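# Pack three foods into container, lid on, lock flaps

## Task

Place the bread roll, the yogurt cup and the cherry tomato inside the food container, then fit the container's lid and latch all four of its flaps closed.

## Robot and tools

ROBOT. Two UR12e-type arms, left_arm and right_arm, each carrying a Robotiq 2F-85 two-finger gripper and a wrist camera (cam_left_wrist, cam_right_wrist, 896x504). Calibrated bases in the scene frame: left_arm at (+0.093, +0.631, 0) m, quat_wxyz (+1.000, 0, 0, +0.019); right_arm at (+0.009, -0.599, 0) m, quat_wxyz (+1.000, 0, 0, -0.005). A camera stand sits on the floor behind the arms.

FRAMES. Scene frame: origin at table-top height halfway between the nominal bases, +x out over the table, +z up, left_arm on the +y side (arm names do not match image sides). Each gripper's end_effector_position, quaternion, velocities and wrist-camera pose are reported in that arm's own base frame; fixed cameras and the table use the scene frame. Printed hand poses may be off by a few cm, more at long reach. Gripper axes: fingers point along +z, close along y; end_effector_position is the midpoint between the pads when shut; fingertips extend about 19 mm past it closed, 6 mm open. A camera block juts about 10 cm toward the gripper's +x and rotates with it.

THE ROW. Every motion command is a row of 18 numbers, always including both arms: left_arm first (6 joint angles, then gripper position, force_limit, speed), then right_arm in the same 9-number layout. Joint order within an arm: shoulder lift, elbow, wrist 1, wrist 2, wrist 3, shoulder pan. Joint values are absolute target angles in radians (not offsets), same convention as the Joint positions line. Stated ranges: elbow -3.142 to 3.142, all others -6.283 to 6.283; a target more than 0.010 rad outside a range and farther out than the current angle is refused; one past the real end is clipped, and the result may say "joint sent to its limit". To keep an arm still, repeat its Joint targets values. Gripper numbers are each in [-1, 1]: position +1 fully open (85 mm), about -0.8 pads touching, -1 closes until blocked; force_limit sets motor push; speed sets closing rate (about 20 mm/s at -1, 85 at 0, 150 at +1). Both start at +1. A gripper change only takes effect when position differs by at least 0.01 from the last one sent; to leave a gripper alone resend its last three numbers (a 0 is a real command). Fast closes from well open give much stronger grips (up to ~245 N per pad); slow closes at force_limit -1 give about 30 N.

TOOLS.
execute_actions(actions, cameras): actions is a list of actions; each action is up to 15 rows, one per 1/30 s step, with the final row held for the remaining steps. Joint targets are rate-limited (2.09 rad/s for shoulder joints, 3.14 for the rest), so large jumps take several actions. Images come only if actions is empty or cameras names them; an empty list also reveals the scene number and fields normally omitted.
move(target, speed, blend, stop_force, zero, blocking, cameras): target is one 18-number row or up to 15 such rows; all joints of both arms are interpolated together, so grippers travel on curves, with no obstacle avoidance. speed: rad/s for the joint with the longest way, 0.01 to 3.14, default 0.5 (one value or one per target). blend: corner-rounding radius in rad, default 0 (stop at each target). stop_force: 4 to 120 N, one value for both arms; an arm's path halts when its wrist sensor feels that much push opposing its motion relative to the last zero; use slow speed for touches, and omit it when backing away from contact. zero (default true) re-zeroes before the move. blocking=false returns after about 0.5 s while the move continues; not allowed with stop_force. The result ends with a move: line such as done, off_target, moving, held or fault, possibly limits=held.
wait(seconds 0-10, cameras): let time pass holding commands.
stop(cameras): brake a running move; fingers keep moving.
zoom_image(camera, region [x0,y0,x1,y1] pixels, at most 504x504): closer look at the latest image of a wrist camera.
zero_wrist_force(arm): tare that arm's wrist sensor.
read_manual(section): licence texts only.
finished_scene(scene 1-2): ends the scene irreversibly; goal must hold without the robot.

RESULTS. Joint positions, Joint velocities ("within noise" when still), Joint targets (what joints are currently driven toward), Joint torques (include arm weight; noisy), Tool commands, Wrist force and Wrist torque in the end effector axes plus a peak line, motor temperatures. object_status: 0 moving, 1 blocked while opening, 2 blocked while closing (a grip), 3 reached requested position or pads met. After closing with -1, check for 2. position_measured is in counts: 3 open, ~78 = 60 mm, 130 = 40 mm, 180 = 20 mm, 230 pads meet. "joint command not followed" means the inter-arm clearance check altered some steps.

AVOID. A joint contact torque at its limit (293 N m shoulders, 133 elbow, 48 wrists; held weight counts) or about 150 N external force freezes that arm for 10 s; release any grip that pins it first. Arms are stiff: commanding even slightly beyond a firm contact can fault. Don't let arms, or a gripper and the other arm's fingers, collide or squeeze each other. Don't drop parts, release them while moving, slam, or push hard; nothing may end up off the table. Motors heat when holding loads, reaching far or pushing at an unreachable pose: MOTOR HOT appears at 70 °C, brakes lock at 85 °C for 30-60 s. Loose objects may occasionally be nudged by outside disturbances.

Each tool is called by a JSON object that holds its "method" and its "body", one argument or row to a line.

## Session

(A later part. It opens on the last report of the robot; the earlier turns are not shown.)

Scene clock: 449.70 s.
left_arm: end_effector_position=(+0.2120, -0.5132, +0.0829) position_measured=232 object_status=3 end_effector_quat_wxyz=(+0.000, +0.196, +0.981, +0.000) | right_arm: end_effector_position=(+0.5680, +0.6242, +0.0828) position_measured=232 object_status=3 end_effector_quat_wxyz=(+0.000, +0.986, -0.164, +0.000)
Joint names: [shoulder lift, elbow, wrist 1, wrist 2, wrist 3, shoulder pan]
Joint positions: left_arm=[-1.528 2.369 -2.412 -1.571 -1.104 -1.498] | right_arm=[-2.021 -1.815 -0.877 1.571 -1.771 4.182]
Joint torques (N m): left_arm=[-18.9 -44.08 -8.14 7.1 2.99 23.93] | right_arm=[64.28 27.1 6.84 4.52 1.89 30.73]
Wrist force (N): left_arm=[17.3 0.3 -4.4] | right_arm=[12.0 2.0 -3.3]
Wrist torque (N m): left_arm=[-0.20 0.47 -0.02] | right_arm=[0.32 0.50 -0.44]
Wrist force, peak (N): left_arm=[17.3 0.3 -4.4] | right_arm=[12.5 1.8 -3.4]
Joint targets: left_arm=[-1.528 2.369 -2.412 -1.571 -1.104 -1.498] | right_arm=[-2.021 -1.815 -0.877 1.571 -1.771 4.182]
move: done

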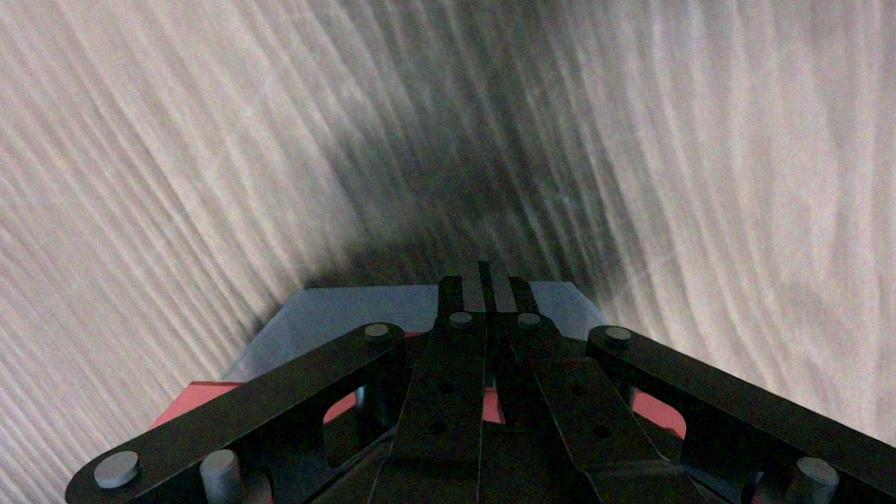

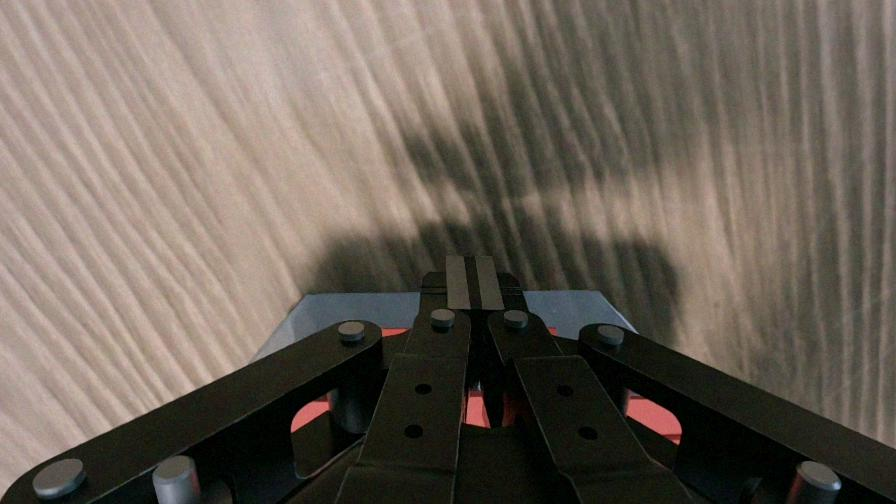

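{"method": "move", "body": {
  "target": [-1.5082,2.358,-2.4206,-1.571,-1.086,-1.4796,-1,-0.5,0,-2.0195,-1.8259,-0.867,1.571,-1.7579,4.1951,-1,-0.5,0],
  "cameras": ["all"],
  "stop_force": 70,
  "speed": 0.02
}}

Scene clock: 451.53 s.
left_arm: end_effector_position=(+0.2172, -0.5154, +0.0807) position_measured=232 object_status=3 end_effector_quat_wxyz=(+0.000, +0.196, +0.981, +0.000) | right_arm: end_effector_position=(+0.5624, +0.6261, +0.0807) position_measured=232 object_status=3 end_effector_quat_wxyz=(+0.000, +0.986, -0.164, +0.000)
Joint names: [shoulder lift, elbow, wrist 1, wrist 2, wrist 3, shoulder pan]
Joint positions: left_arm=[-1.517 2.363 -2.416 -1.571 -1.094 -1.488] | right_arm=[-2.02 -1.821 -0.871 1.57 -1.764 4.189]
Joint torques (N m): left_arm=[-38.69 -44.87 -9.22 23.76 -3.26 17.96] | right_arm=[65.88 46.03 -1.39 26.1 -2.7 53.49]
Wrist force (N): left_arm=[87.7 3.7 -20.9] | right_arm=[86.5 7.4 3.2]
Wrist torque (N m): left_arm=[-0.22 0.87 0.03] | right_arm=[0.29 2.04 -0.43]
Wrist force, peak (N): left_arm=[98.9 4.8 -27.9] | right_arm=[100.2 6.5 2.5]
Joint targets: left_arm=[-1.517 2.363 -2.416 -1.571 -1.094 -1.488] | right_arm=[-2.020 -1.821 -0.871 1.570 -1.764 4.189]
move: contact (left_arm, right_arm)

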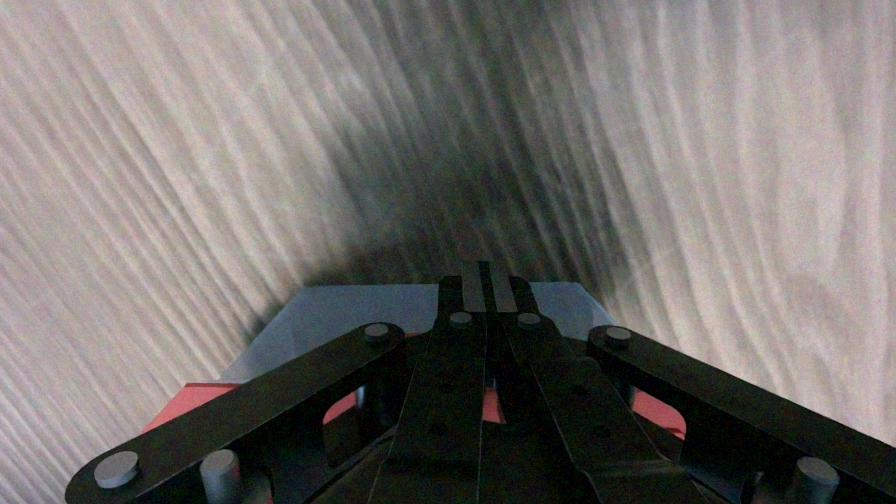

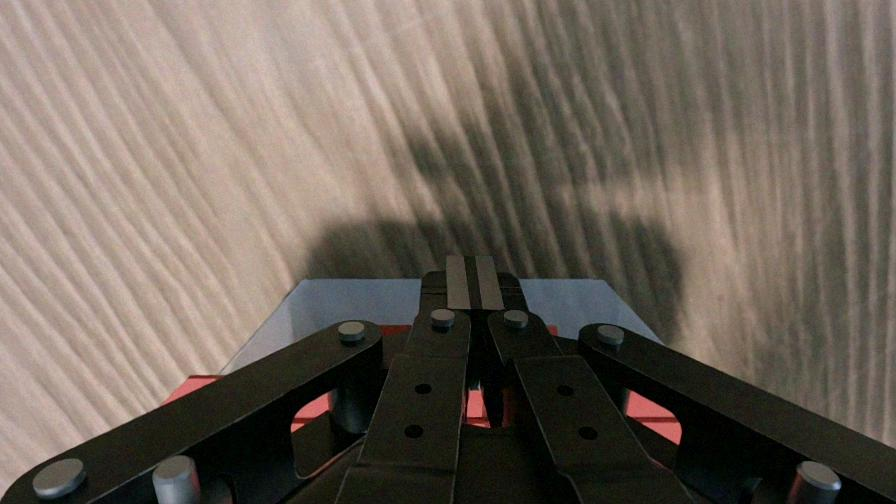

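{"method": "move", "body": {
  "target": [
    [-1.5277,2.3688,-2.4119,-1.571,-1.1044,-1.498,-1,-0.5,0,-2.021,-1.8146,-0.8768,1.571,-1.7711,4.1819,-1,-0.5,0],
    [-1.5954,2.3664,-2.3418,-1.571,-1.1339,-1.5275,-1,-0.5,0,-2.0011,-1.7834,-0.9279,1.571,-1.7912,4.1618,-1,-0.5,0],
    [-1.6285,2.3291,-2.2714,-1.571,-1.1175,-1.5111,-1,-0.5,0,-1.9572,-1.7877,-0.9675,1.571,-1.7583,4.1949,-1,-0.5,0]
  ],
  "cameras": ["all"],
  "speed": 0.2
}}

{"method": "zoom_image", "body": {
  "camera": "cam_left_wrist",
  "region": [220, 230, 680, 430]
}}

{"method": "zoom_image", "body": {
  "camera": "cam_right_wrist",
  "region": [220, 180, 680, 430]
}}

Scene clock: 454.00 s.
left_arm: end_effector_position=(+0.2049, -0.5101, +0.1399) position_measured=232 object_status=3 end_effector_quat_wxyz=(+0.000, +0.196, +0.981, +0.000) | right_arm: end_effector_position=(+0.5577, +0.6277, +0.1399) position_measured=232 object_status=3 end_effector_quat_wxyz=(+0.000, +0.986, -0.164, +0.000)
Joint names: [shoulder lift, elbow, wrist 1, wrist 2, wrist 3, shoulder pan]
Joint positions: left_arm=[-1.628 2.329 -2.272 -1.571 -1.118 -1.511] | right_arm=[-1.957 -1.788 -0.967 1.571 -1.758 4.195]
Joint torques (N m): left_arm=[-41.7 -46.82 -0.79 -1.9 3.02 15.35] | right_arm=[88.81 32.82 1.19 -1.15 1.56 18.82]
Wrist force (N): left_arm=[0.3 0.3 0.3] | right_arm=[0.5 1.1 0.0]
Wrist torque (N m): left_arm=[-0.17 0.41 -0.01] | right_arm=[0.33 0.08 -0.37]
Wrist force, peak (N): left_arm=[87.9 3.9 -21.4] | right_arm=[86.8 7.0 3.3]
Joint targets: left_arm=[-1.628 2.329 -2.271 -1.571 -1.117 -1.511] | right_arm=[-1.957 -1.788 -0.968 1.571 -1.758 4.195]
move: done

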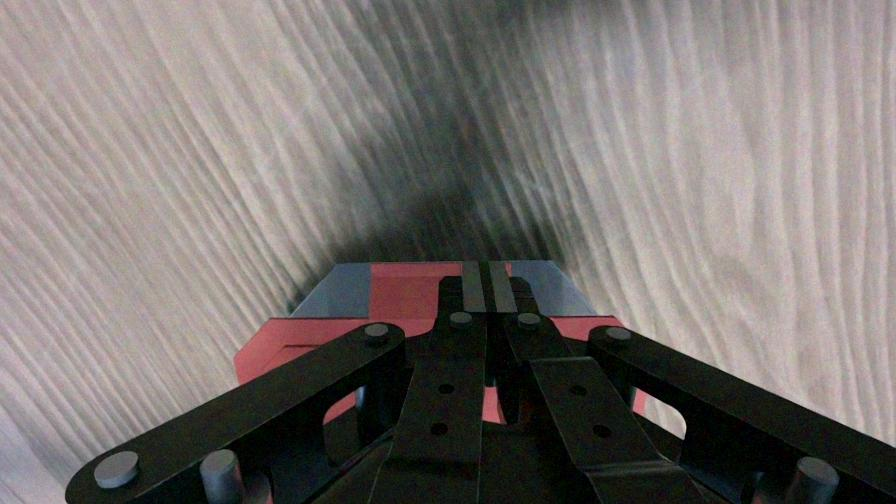

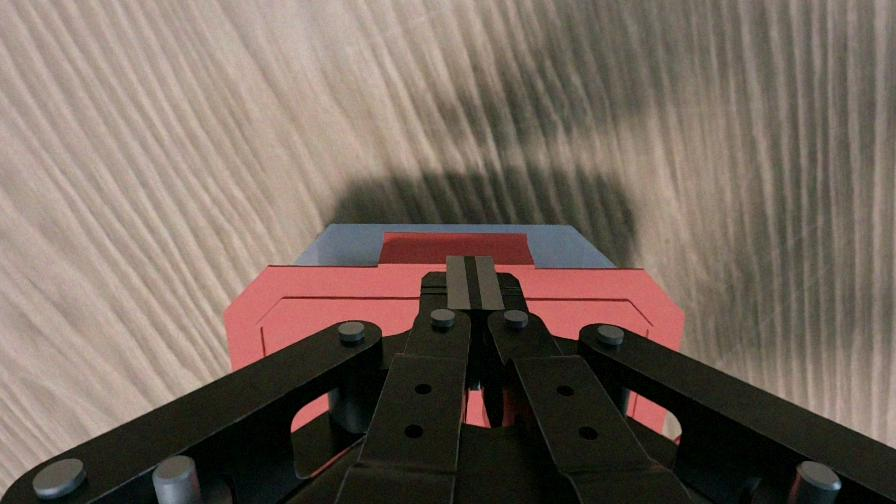

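Scaled by 1.096 from the camera's 896x504 image, which has a finer 1280x720 frame.

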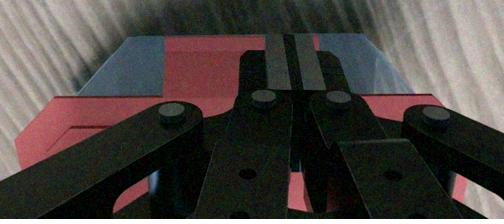

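Scaled by 1.096 from the camera's 896x504 image, which has a finer 1280x720 frame.

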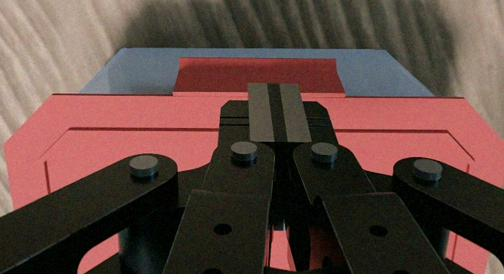

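{"method": "move", "body": {
  "target": [
    [-1.5594,2.3704,-2.3818,-1.571,-1.1198,-1.5134,-1,-0.5,0,-2.0131,-1.7999,-0.8994,1.571,-1.7819,4.1711,-1,-0.5,0],
    [-1.5277,2.3688,-2.4119,-1.571,-1.1044,-1.498,-1,-0.5,0,-2.021,-1.8146,-0.8768,1.571,-1.7711,4.1819,-1,-0.5,0],
    [-1.5082,2.358,-2.4206,-1.571,-1.086,-1.4796,-1,-0.5,0,-2.0195,-1.8259,-0.867,1.571,-1.7579,4.1951,-1,-0.5,0]
  ],
  "cameras": ["all"],
  "stop_force": 95,
  "speed": [0.1,0.05,0.02]
}}

Scene clock: 457.90 s.
left_arm: end_effector_position=(+0.2170, -0.5153, +0.0808) position_measured=232 object_status=3 end_effector_quat_wxyz=(+0.000, +0.196, +0.981, +0.000) | right_arm: end_effector_position=(+0.5624, +0.6262, +0.0808) position_measured=232 object_status=3 end_effector_quat_wxyz=(+0.000, +0.986, -0.165, +0.000)
Joint names: [shoulder lift, elbow, wrist 1, wrist 2, wrist 3, shoulder pan]
Joint positions: left_arm=[-1.517 2.363 -2.416 -1.572 -1.095 -1.489] | right_arm=[-2.02 -1.821 -0.871 1.57 -1.763 4.189]
Joint torques (N m): left_arm=[-37.65 -44.27 -9.75 24.7 -3.1 17.91] | right_arm=[45.49 29.89 -5.52 27.56 -1.91 57.41]
Wrist force (N): left_arm=[91.4 3.3 -22.3] | right_arm=[94.7 6.3 -22.3]
Wrist torque (N m): left_arm=[-0.22 1.02 0.02] | right_arm=[0.22 1.88 -0.44]
Wrist force, peak (N): left_arm=[106.0 4.2 -31.1] | right_arm=[106.6 8.9 -26.1]
Joint targets: left_arm=[-1.517 2.363 -2.416 -1.572 -1.095 -1.489] | right_arm=[-2.020 -1.821 -0.871 1.570 -1.763 4.189]
move: contact (left_arm, right_arm); path passed 2 of 3 targets

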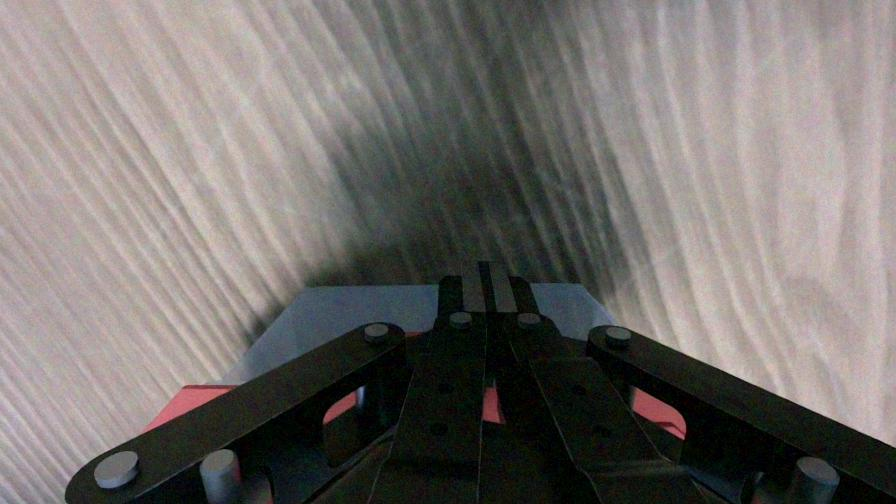

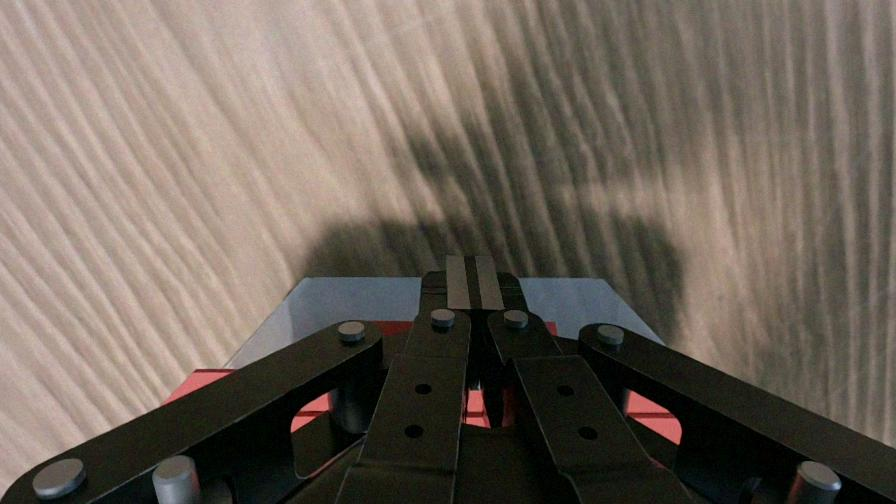

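{"method": "move", "body": {
  "target": [
    [-1.5206,2.3716,-2.4218,-1.571,-1.1044,-1.498,-1,-0.5,0,-2.021,-1.8146,-0.8768,1.571,-1.7711,4.1819,-1,-0.5,0],
    [-1.5011,2.3608,-2.4305,-1.571,-1.086,-1.4796,-1,-0.5,0,-2.0195,-1.8259,-0.867,1.571,-1.7579,4.1951,-1,-0.5,0]
  ],
  "cameras": ["all"],
  "speed": [0.1,0.02],
  "stop_force": 85,
  "zero": false
}}

Scene clock: 460.07 s.
left_arm: end_effector_position=(+0.2167, -0.5153, +0.0769) position_measured=232 object_status=3 end_effector_quat_wxyz=(+0.000, +0.196, +0.981, +0.000) | right_arm: end_effector_position=(+0.5627, +0.6261, +0.0809) position_measured=232 object_status=3 end_effector_quat_wxyz=(+0.000, +0.986, -0.165, +0.000)
Joint names: [shoulder lift, elbow, wrist 1, wrist 2, wrist 3, shoulder pan]
Joint positions: left_arm=[-1.511 2.366 -2.426 -1.572 -1.095 -1.489] | right_arm=[-2.02 -1.821 -0.871 1.57 -1.764 4.189]
Joint torques (N m): left_arm=[-39.68 -44.01 -9.09 22.29 -3.48 14.31] | right_arm=[46.4 29.6 -5.16 25.44 -2.34 48.37]
Wrist force (N): left_arm=[81.1 3.4 -18.4] | right_arm=[84.4 3.7 -21.7]
Wrist torque (N m): left_arm=[-0.23 0.70 0.02] | right_arm=[0.14 2.03 -0.42]
Wrist force, peak (N): left_arm=[96.4 4.2 -27.4] | right_arm=[96.4 5.8 -25.3]
Joint targets: left_arm=[-1.511 2.366 -2.426 -1.572 -1.095 -1.489] | right_arm=[-2.020 -1.821 -0.871 1.570 -1.764 4.189]
move: contact (left_arm, right_arm); path passed 1 of 2 targets

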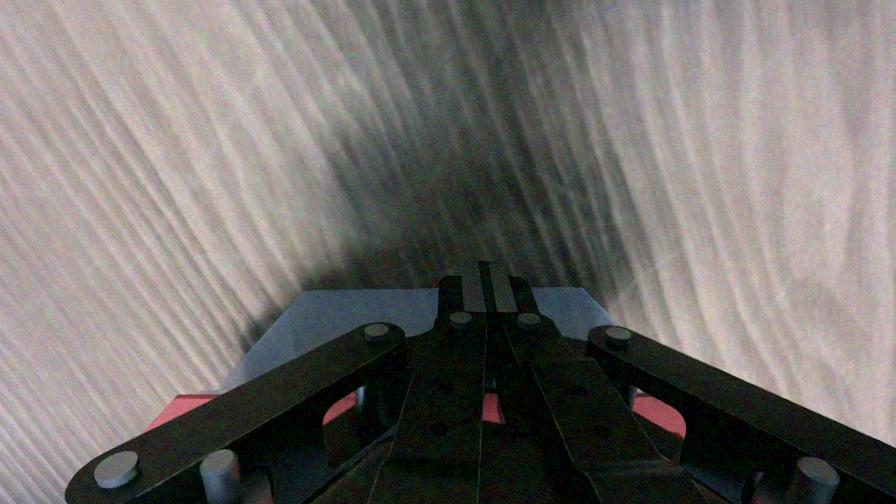

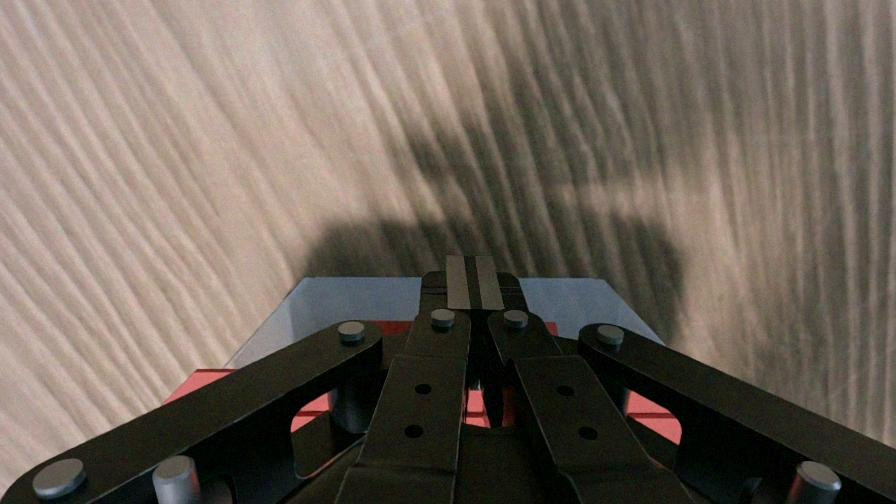

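{"method": "move", "body": {
  "target": [
    [-1.504,2.367,-2.434,-1.571,-1.094,-1.488,-1,-0.5,0,-2.020,-1.821,-0.871,1.570,-1.764,4.189,-1,-0.5,0],
    [-1.499,2.366,-2.438,-1.571,-1.092,-1.486,-1,-0.5,0,-2.020,-1.821,-0.871,1.570,-1.764,4.189,-1,-0.5,0]
  ],
  "cameras": ["all"],
  "speed": 0.02,
  "stop_force": 105,
  "zero": false
}}

Scene clock: 461.80 s.
left_arm: end_effector_position=(+0.2175, -0.5162, +0.0738) position_measured=232 object_status=3 end_effector_quat_wxyz=(+0.000, +0.196, +0.981, +0.000) | right_arm: end_effector_position=(+0.5626, +0.6260, +0.0808) position_measured=232 object_status=3 end_effector_quat_wxyz=(+0.000, +0.986, -0.164, +0.000)
Joint names: [shoulder lift, elbow, wrist 1, wrist 2, wrist 3, shoulder pan]
Joint positions: left_arm=[-1.504 2.367 -2.434 -1.571 -1.094 -1.488] | right_arm=[-2.02 -1.821 -0.871 1.57 -1.764 4.189]
Joint torques (N m): left_arm=[-41.93 -56.67 -11.63 24.53 -2.84 26.26] | right_arm=[67.05 4.59 0.33 29.26 -2.22 94.35]
Wrist force (N): left_arm=[108.3 2.5 -20.1] | right_arm=[97.5 4.0 -23.5]
Wrist torque (N m): left_arm=[-0.16 0.51 -0.04] | right_arm=[0.07 2.26 -0.37]
Wrist force, peak (N): left_arm=[117.1 2.9 -33.2] | right_arm=[97.5 4.0 -23.5]
Joint targets: left_arm=[-1.504 2.367 -2.434 -1.571 -1.094 -1.488] | right_arm=[-2.020 -1.821 -0.871 1.570 -1.764 4.189]
move: contact (left_arm); path passed 0 of 2 targets

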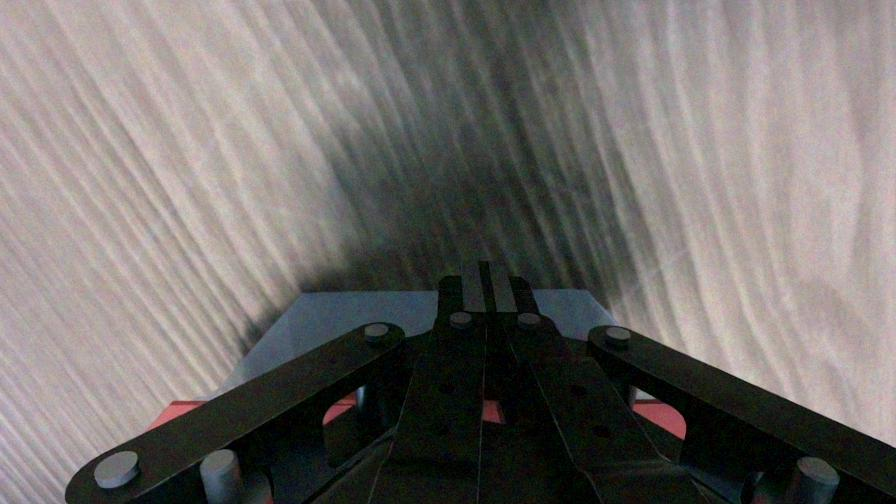

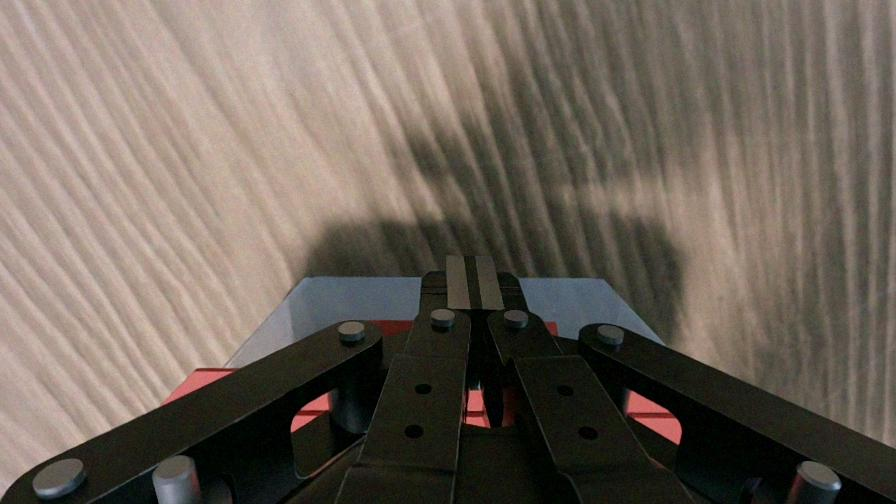

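{"method": "move", "body": {
  "target": [
    [-1.5206,2.3716,-2.4218,-1.571,-1.1044,-1.498,-1,-0.5,0,-2.021,-1.8146,-0.8768,1.571,-1.7711,4.1819,-1,-0.5,0],
    [-1.5954,2.3664,-2.3418,-1.571,-1.1339,-1.5275,-1,-0.5,0,-2.0011,-1.7834,-0.9279,1.571,-1.7912,4.1618,-1,-0.5,0],
    [-1.6285,2.3291,-2.2714,-1.571,-1.1175,-1.5111,-1,-0.5,0,-1.9572,-1.7877,-0.9675,1.571,-1.7583,4.1949,-1,-0.5,0]
  ],
  "cameras": ["all"],
  "speed": 0.2
}}

Scene clock: 464.30 s.
left_arm: end_effector_position=(+0.2049, -0.5101, +0.1399) position_measured=232 object_status=3 end_effector_quat_wxyz=(+0.000, +0.196, +0.981, +0.000) | right_arm: end_effector_position=(+0.5577, +0.6277, +0.1399) position_measured=232 object_status=3 end_effector_quat_wxyz=(+0.000, +0.986, -0.164, +0.000)
Joint names: [shoulder lift, elbow, wrist 1, wrist 2, wrist 3, shoulder pan]
Joint positions: left_arm=[-1.628 2.329 -2.272 -1.571 -1.118 -1.511] | right_arm=[-1.957 -1.788 -0.967 1.571 -1.758 4.195]
Joint torques (N m): left_arm=[-37.9 -47.25 -0.87 -2.46 3.15 18.02] | right_arm=[92.08 34.12 1.22 -0.68 2.38 22.77]
Wrist force (N): left_arm=[0.0 0.3 0.4] | right_arm=[0.6 -1.5 0.3]
Wrist torque (N m): left_arm=[-0.17 0.47 -0.02] | right_arm=[-0.11 0.06 -0.38]
Wrist force, peak (N): left_arm=[108.7 1.9 -20.1] | right_arm=[97.7 4.8 -23.4]
Joint targets: left_arm=[-1.628 2.329 -2.271 -1.571 -1.117 -1.511] | right_arm=[-1.957 -1.788 -0.968 1.571 -1.758 4.195]
move: done

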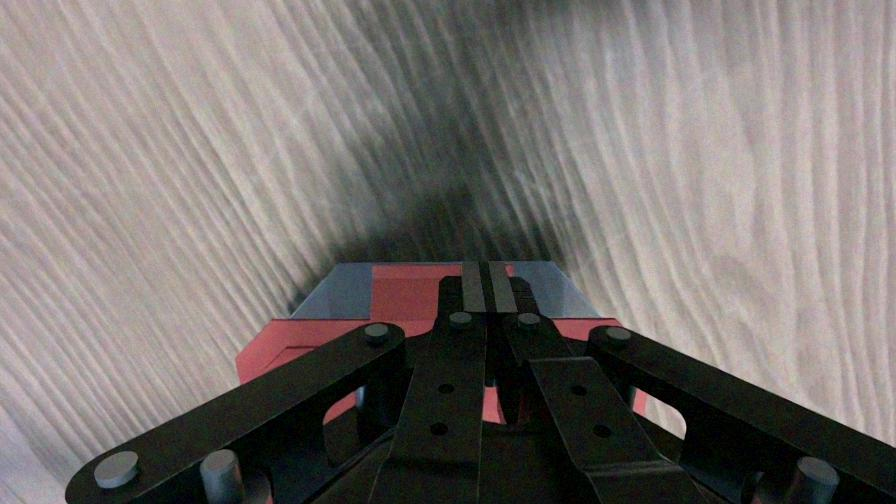

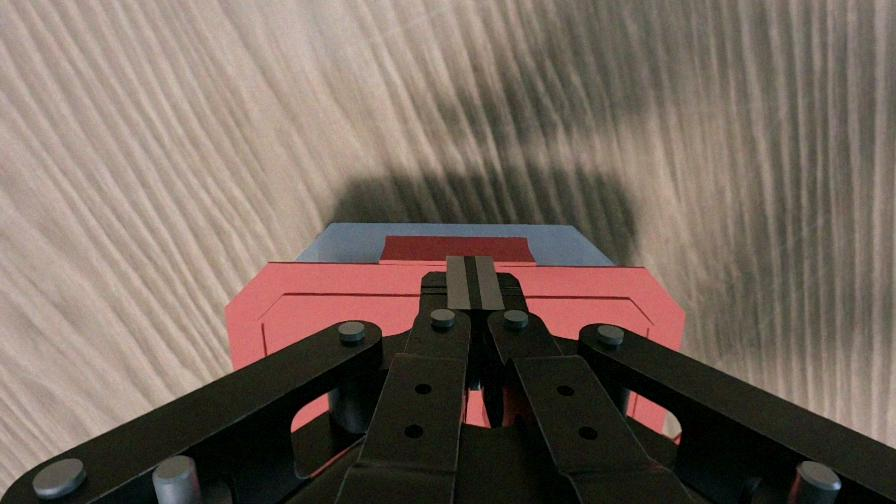

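{"method": "move", "body": {
  "target": [
    [-1.5594,2.3704,-2.3818,-1.571,-1.1198,-1.5134,-1,-0.5,0,-2.0131,-1.7999,-0.8994,1.571,-1.7819,4.1711,-1,-0.5,0],
    [-1.5014,2.3745,-2.4439,-1.571,-1.0993,-1.4929,-1,-0.5,0,-2.021,-1.8146,-0.8768,1.571,-1.7711,4.1819,-1,-0.5,0],
    [-1.4891,2.3607,-2.4424,-1.571,-1.081,-1.4746,-1,-0.5,0,-2.0195,-1.8259,-0.867,1.571,-1.7579,4.1951,-1,-0.5,0]
  ],
  "cameras": ["all"],
  "stop_force": 95,
  "speed": [0.1,0.05,0.02]
}}

{"method": "move", "body": {
  "target": [
    [-1.5206,2.3716,-2.4218,-1.571,-1.1044,-1.498,-1,-0.5,0,-2.021,-1.8146,-0.8768,1.571,-1.7711,4.1819,-1,-0.5,0],
    [-1.5954,2.3664,-2.3418,-1.571,-1.1339,-1.5275,-1,-0.5,0,-2.0011,-1.7834,-0.9279,1.571,-1.7912,4.1618,-1,-0.5,0],
    [-1.6285,2.3291,-2.2714,-1.571,-1.1175,-1.5111,-1,-0.5,0,-1.9572,-1.7877,-0.9675,1.571,-1.7583,4.1949,-1,-0.5,0]
  ],
  "cameras": ["all"],
  "speed": 0.2
}}

Scene clock: 468.90 s.
left_arm: end_effector_position=(+0.2184, -0.5159, +0.0699) position_measured=232 object_status=3 end_effector_quat_wxyz=(+0.000, +0.196, +0.981, +0.000) | right_arm: end_effector_position=(+0.5642, +0.6256, +0.0814) position_measured=232 object_status=3 end_effector_quat_wxyz=(+0.000, +0.986, -0.165, +0.000)
Joint names: [shoulder lift, elbow, wrist 1, wrist 2, wrist 3, shoulder pan]
Joint positions: left_arm=[-1.497 2.369 -2.443 -1.572 -1.092 -1.486] | right_arm=[-2.02 -1.819 -0.872 1.57 -1.766 4.187]
Joint torques (N m): left_arm=[-40.45 -46.23 -15.53 22.32 -3.27 18.29] | right_arm=[47.31 29.56 -5.44 27.4 -2.3 54.43]
Wrist force (N): left_arm=[91.2 5.3 -18.9] | right_arm=[91.9 1.9 -20.9]
Wrist torque (N m): left_arm=[-0.09 -1.22 -0.03] | right_arm=[-0.27 2.00 -0.40]
Wrist force, peak (N): left_arm=[112.8 6.1 -23.8] | right_arm=[104.5 4.2 -24.2]
Joint targets: left_arm=[-1.497 2.369 -2.443 -1.572 -1.092 -1.486] | right_arm=[-2.020 -1.819 -0.872 1.570 -1.766 4.187]
move: contact (left_arm, right_arm); path passed 2 of 3 targets; left_arm: the shoulder pan is farthest, 0.011 rad from its target

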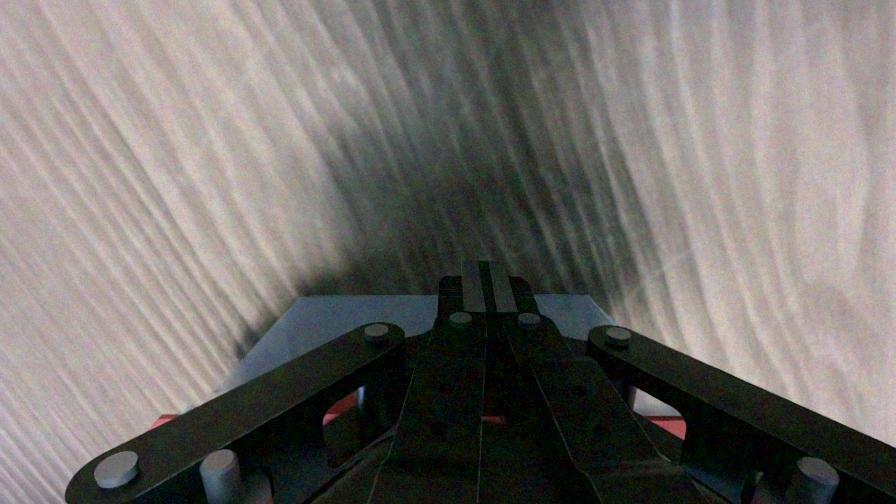

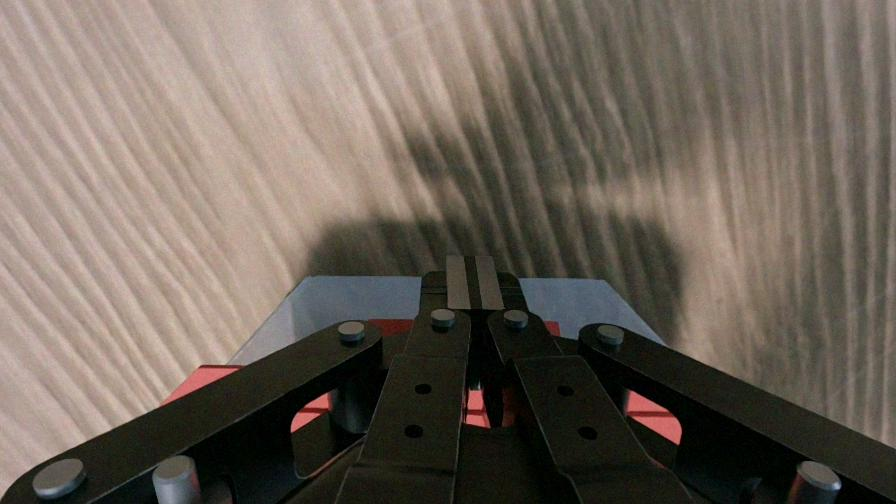

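Scene clock: 471.20 s.
left_arm: end_effector_position=(+0.2049, -0.5101, +0.1399) position_measured=232 object_status=3 end_effector_quat_wxyz=(+0.000, +0.196, +0.981, +0.000) | right_arm: end_effector_position=(+0.5577, +0.6277, +0.1399) position_measured=232 object_status=3 end_effector_quat_wxyz=(+0.000, +0.986, -0.164, +0.000)
Joint names: [shoulder lift, elbow, wrist 1, wrist 2, wrist 3, shoulder pan]
Joint positions: left_arm=[-1.628 2.329 -2.272 -1.571 -1.118 -1.511] | right_arm=[-1.957 -1.788 -0.967 1.571 -1.758 4.195]
Joint torques (N m): left_arm=[-39.67 -45.9 -0.72 -1.93 3.35 15.91] | right_arm=[88.16 33.84 1.2 -0.8 2.25 20.35]
Wrist force (N): left_arm=[0.2 0.7 0.1] | right_arm=[-0.8 -2.6 0.0]
Wrist torque (N m): left_arm=[-0.11 0.42 0.00] | right_arm=[-0.30 0.29 -0.38]
Wrist force, peak (N): left_arm=[91.0 5.2 -18.9] | right_arm=[91.8 2.2 -20.5]
Joint targets: left_arm=[-1.628 2.329 -2.271 -1.571 -1.117 -1.511] | right_arm=[-1.957 -1.788 -0.968 1.571 -1.758 4.195]
move: done

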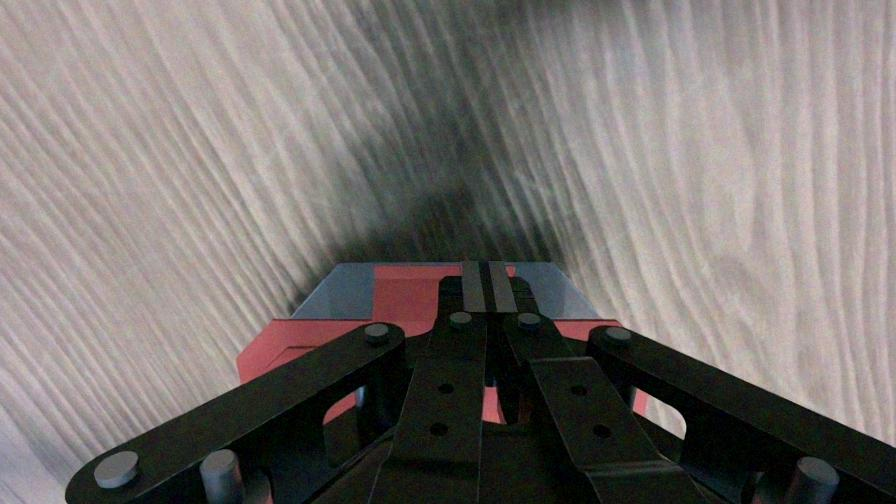

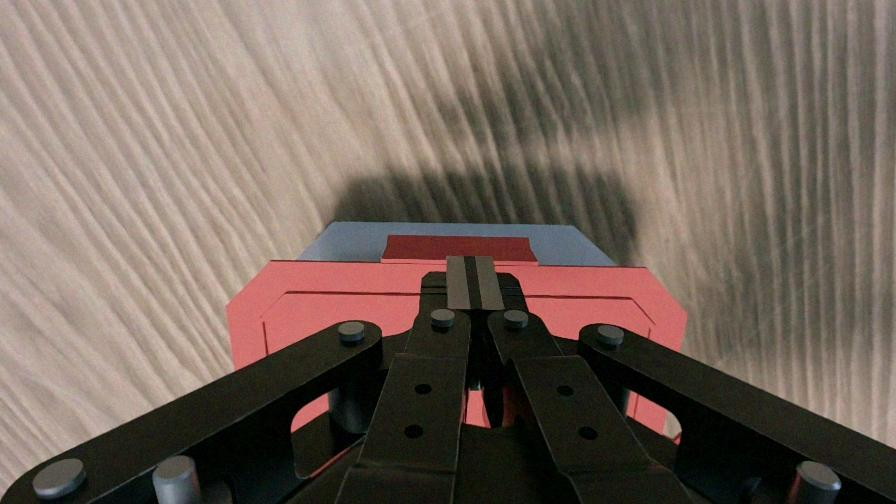

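{"method": "move", "body": {
  "target": [
    [-1.8285,2.3291,-2.0714,-1.571,-1.1175,-1.5111,-1,-0.5,0,-2.1,-1.7877,-0.8247,1.571,-1.7583,4.1949,-1,-0.5,0],
    [-1.7161,2.2171,-2.0718,-1.571,0.7484,-1.2162,-1,-0.5,0,-1.95,-2.0248,-0.7376,1.571,-0.046,4.3369,-1,-0.5,0],
    [-1.5161,2.2171,-2.2718,-1.571,0.7484,-1.2162,-1,-0.5,0,-1.7873,-2.0248,-0.9003,1.571,-0.046,4.3369,-1,-0.5,0]
  ],
  "cameras": ["all"],
  "speed": 0.8,
  "blend": [0.1,0.1,0]
}}

Scene clock: 472.60 s.
left_arm: end_effector_position=(+0.2049, -0.4555, +0.2136) position_measured=232 object_status=3 end_effector_quat_wxyz=(+0.000, +0.214, +0.977, +0.000) | right_arm: end_effector_position=(+0.5635, +0.6377, +0.1054) position_measured=232 object_status=3 end_effector_quat_wxyz=(+0.000, +0.986, -0.164, +0.000)
Joint names: [shoulder lift, elbow, wrist 1, wrist 2, wrist 3, shoulder pan]
Joint positions: left_arm=[-1.821 2.326 -2.076 -1.571 -1.074 -1.504] | right_arm=[-2.007 -1.787 -0.918 1.571 -1.758 4.195]
Joint torques (N m): left_arm=[-28.33 -50.71 -0.99 -1.2 3.39 15.1] | right_arm=[81.78 43.65 4.51 -0.12 -0.08 2.07]
Wrist force (N): left_arm=[0.3 0.5 0.5] | right_arm=[-1.5 -1.1 0.6]
Wrist torque (N m): left_arm=[-0.13 0.40 0.00] | right_arm=[-0.06 0.44 -0.40]
Wrist force, peak (N): left_arm=[-0.6 -1.3 3.0] | right_arm=[26.2 9.2 -97.4]
Joint targets: left_arm=[-1.821 2.326 -2.076 -1.571 -1.074 -1.504] | right_arm=[-2.007 -1.787 -0.918 1.571 -1.758 4.195]
Tool commands: left_gripper/position=-1.0 left_gripper/force_limit=-0.5 left_gripper/speed=+0.0 right_gripper/position=-1.0 right_gripper/force_limit=-0.498039 right_gripper/speed=+0.003922
FORCE FAULT: contact force on the right arm reached its limit, and that arm stopped. The contact can be on any part of that arm, not only on its tool. That arm's remaining commands of this call were not run. That arm is still stopped at the end of this call. That arm stays stopped for about 9 more seconds. Until then a move that you send moves the other arm only, and its call returns only when the move has ended. Once the stop has ended, the next robot result says so. If the stop ends while you think or write, that arm runs what you send next. While its stop runs, that arm takes no new command, but its gripper still runs the gripper command that each later call begins with. Until it ends, the stop uses up actions while you think or wait. An arm that is not stopped still takes commands.
move: fault (right_arm), off_target (left_arm; braked at the fault stop of right_arm); path passed 0 of 3 targets; left_arm: the wrist 3 is farthest, 1.822 rad from its target; right_arm: the wrist 3 is farthest, 1.712 rad from its target

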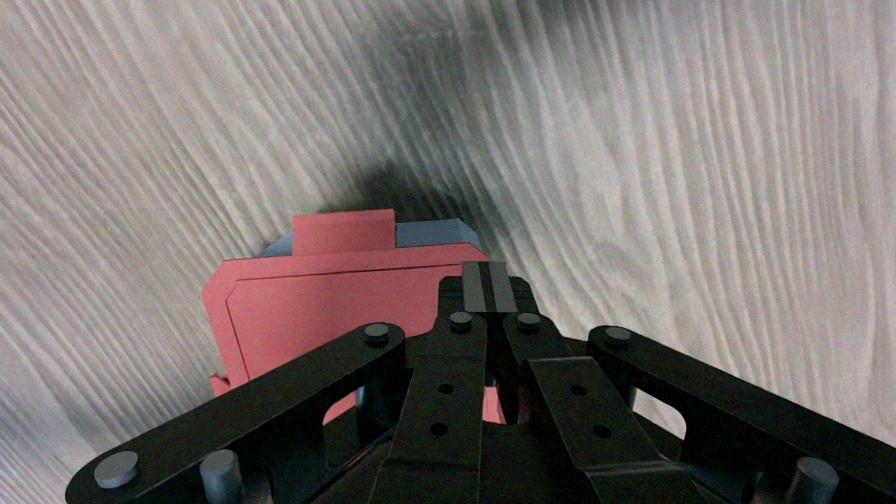

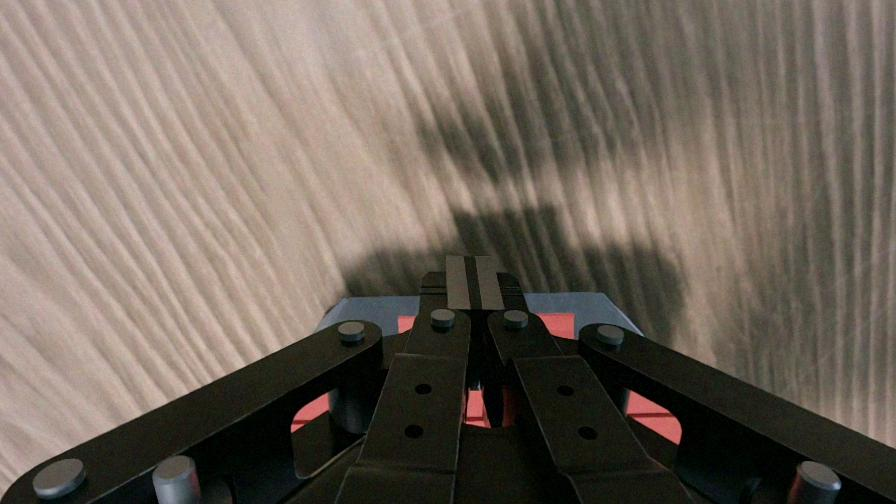

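{"method": "wait", "body": {
  "seconds": 9.5
}}

{"method": "move", "body": {
  "target": [
    [-1.82,2.326,-2.0767,-1.571,-1.1175,-1.504,-1,-0.5,0,-1.85,-1.787,-1.075,1.571,-1.758,4.195,-1,-0.5,0],
    [-1.7161,2.2171,-2.0718,-1.571,0.7484,-1.2162,-1,-0.5,0,-1.64,-2.0248,-1.0476,1.571,-0.046,4.3369,-1,-0.5,0],
    [-1.5161,2.2171,-2.2718,-1.571,0.7484,-1.2162,-1,-0.5,0,-1.7873,-2.0248,-0.9003,1.571,-0.046,4.3369,-1,-0.5,0]
  ],
  "cameras": ["all"],
  "speed": 0.8,
  "blend": [0.05,0.1,0]
}}

Scene clock: 482.30 s.
left_arm: end_effector_position=(+0.2049, -0.4555, +0.2137) position_measured=232 object_status=3 end_effector_quat_wxyz=(+0.000, +0.214, +0.977, +0.000) | right_arm: end_effector_position=(+0.5635, +0.6377, +0.1054) position_measured=232 object_status=3 end_effector_quat_wxyz=(+0.000, +0.986, -0.164, +0.000)
Joint names: [shoulder lift, elbow, wrist 1, wrist 2, wrist 3, shoulder pan]
Joint positions: left_arm=[-1.821 2.326 -2.076 -1.571 -1.074 -1.504] | right_arm=[-2.007 -1.787 -0.918 1.571 -1.758 4.195]
Joint torques (N m): left_arm=[-31.86 -49.89 -0.68 2.67 3.2 15.23] | right_arm=[83.2 42.87 5.11 0.05 0.01 0.31]
Wrist force (N): left_arm=[0.2 0.4 0.4] | right_arm=[-1.9 -1.7 -0.1]
Wrist torque (N m): left_arm=[-0.16 0.42 0.00] | right_arm=[-0.14 0.51 -0.39]
Wrist force, peak (N): left_arm=[0.4 0.8 0.9] | right_arm=[-2.4 -2.1 -0.1]
Joint targets: left_arm=[-1.821 2.326 -2.076 -1.571 -1.074 -1.504] | right_arm=[-2.007 -1.787 -0.918 1.571 -1.758 4.195]
Tool commands: left_gripper/position=-1.0 left_gripper/force_limit=-0.5 left_gripper/speed=+0.0 right_gripper/position=-1.0 right_gripper/force_limit=-0.498039 right_gripper/speed=+0.003922
FORCE FAULT, CONTINUED: the right arm's stop, for the force fault that an earlier result reported, is over. The rest of the stop counts as 18 of the actions that you can send in this scene. That arm's target is now where it stood when the stop ended, not its last command. That arm accepts commands again.
wait: 9.50 s; at rest from the start

Scene clock: 485.77 s.
left_arm: end_effector_position=(+0.3682, -0.4929, +0.1400) position_measured=232 object_status=3 end_effector_quat_wxyz=(+0.000, +0.832, +0.555, +0.000) | right_arm: end_effector_position=(+0.4184, +0.5867, +0.1401) position_measured=232 object_status=3 end_effector_quat_wxyz=(+0.000, -0.582, +0.813, +0.000)
Joint names: [shoulder lift, elbow, wrist 1, wrist 2, wrist 3, shoulder pan]
Joint positions: left_arm=[-1.516 2.217 -2.272 -1.571 0.748 -1.216] | right_arm=[-1.787 -2.025 -0.9 1.571 -0.046 4.337]
Joint torques (N m): left_arm=[-27.72 -46.11 -6.97 2.67 3.09 15.7] | right_arm=[48.49 33.23 7.98 1.08 2.02 16.36]
Wrist force (N): left_arm=[0.4 0.6 0.4] | right_arm=[-1.4 -0.8 0.7]
Wrist torque (N m): left_arm=[-0.13 0.36 0.00] | right_arm=[0.01 0.45 -0.43]
Wrist force, peak (N): left_arm=[-1.1 1.7 3.3] | right_arm=[-2.1 -2.9 4.8]
Joint targets: left_arm=[-1.516 2.217 -2.272 -1.571 0.748 -1.216] | right_arm=[-1.787 -2.025 -0.900 1.571 -0.046 4.337]
move: done

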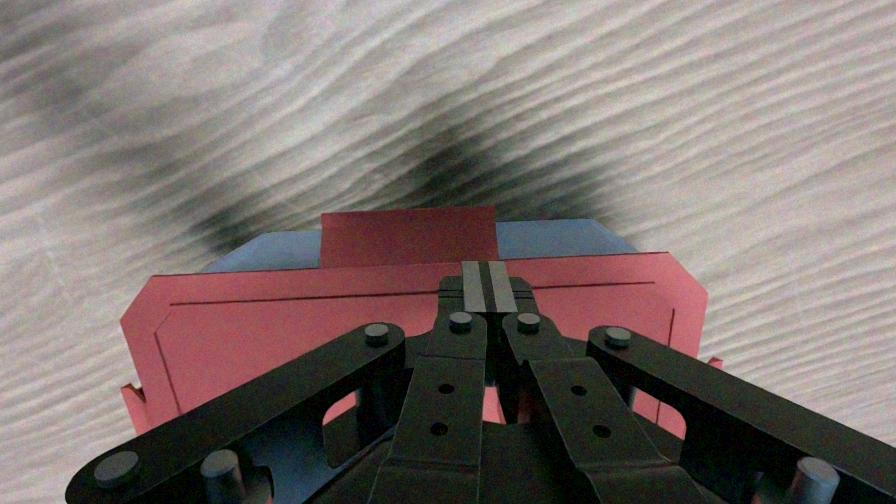

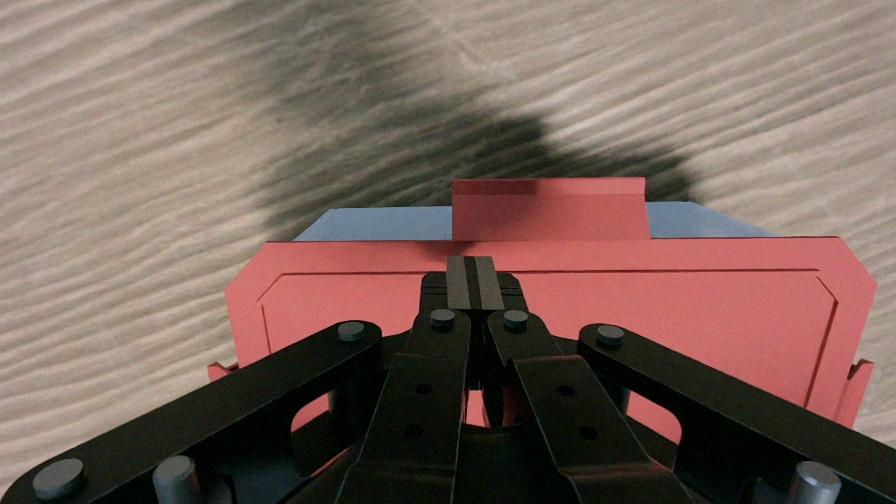

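{"method": "zoom_image", "body": {
  "camera": "cam_right_wrist",
  "region": [200, 330, 280, 400]
}}

{"method": "zoom_image", "body": {
  "camera": "cam_right_wrist",
  "region": [810, 330, 896, 440]
}}

{"method": "zoom_image", "body": {
  "camera": "cam_left_wrist",
  "region": [680, 330, 760, 400]
}}

{"method": "zoom_image", "body": {
  "camera": "cam_left_wrist",
  "region": [100, 360, 180, 440]
}}

Scaled by 6.300 from the camera's 896x504 image, which has a finer 1280x720 frame.

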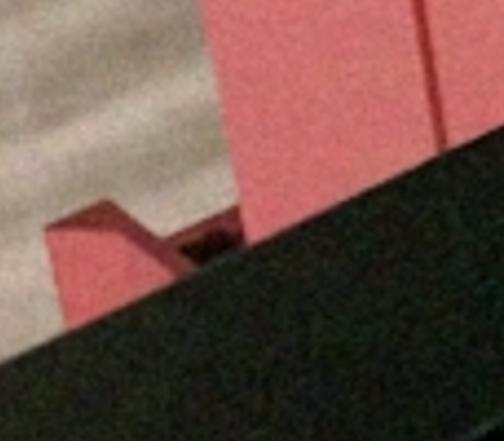

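Scaled by 4.582 from the camera's 896x504 image, which has a finer 1280x720 frame.

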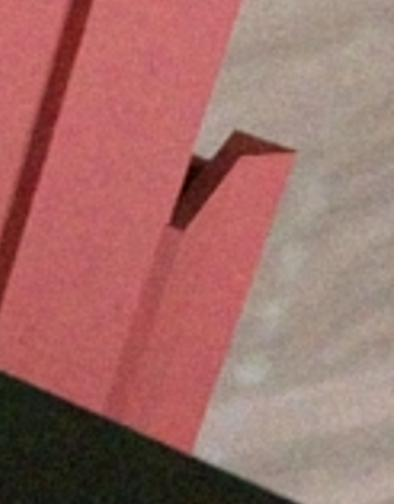

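Scaled by 6.300 from the camera's 896x504 image, which has a finer 1280x720 frame.

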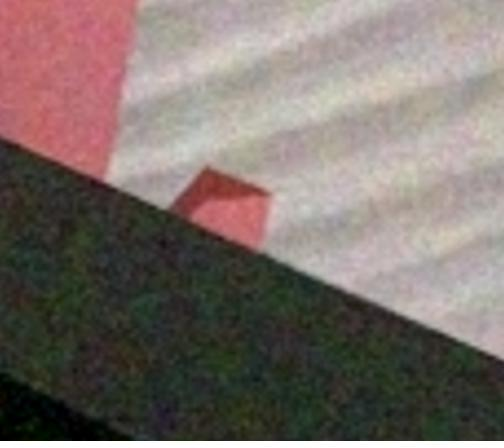

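Scaled by 6.300 from the camera's 896x504 image, which has a finer 1280x720 frame.

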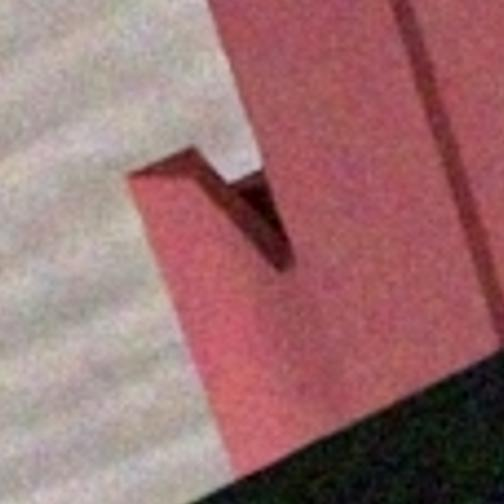

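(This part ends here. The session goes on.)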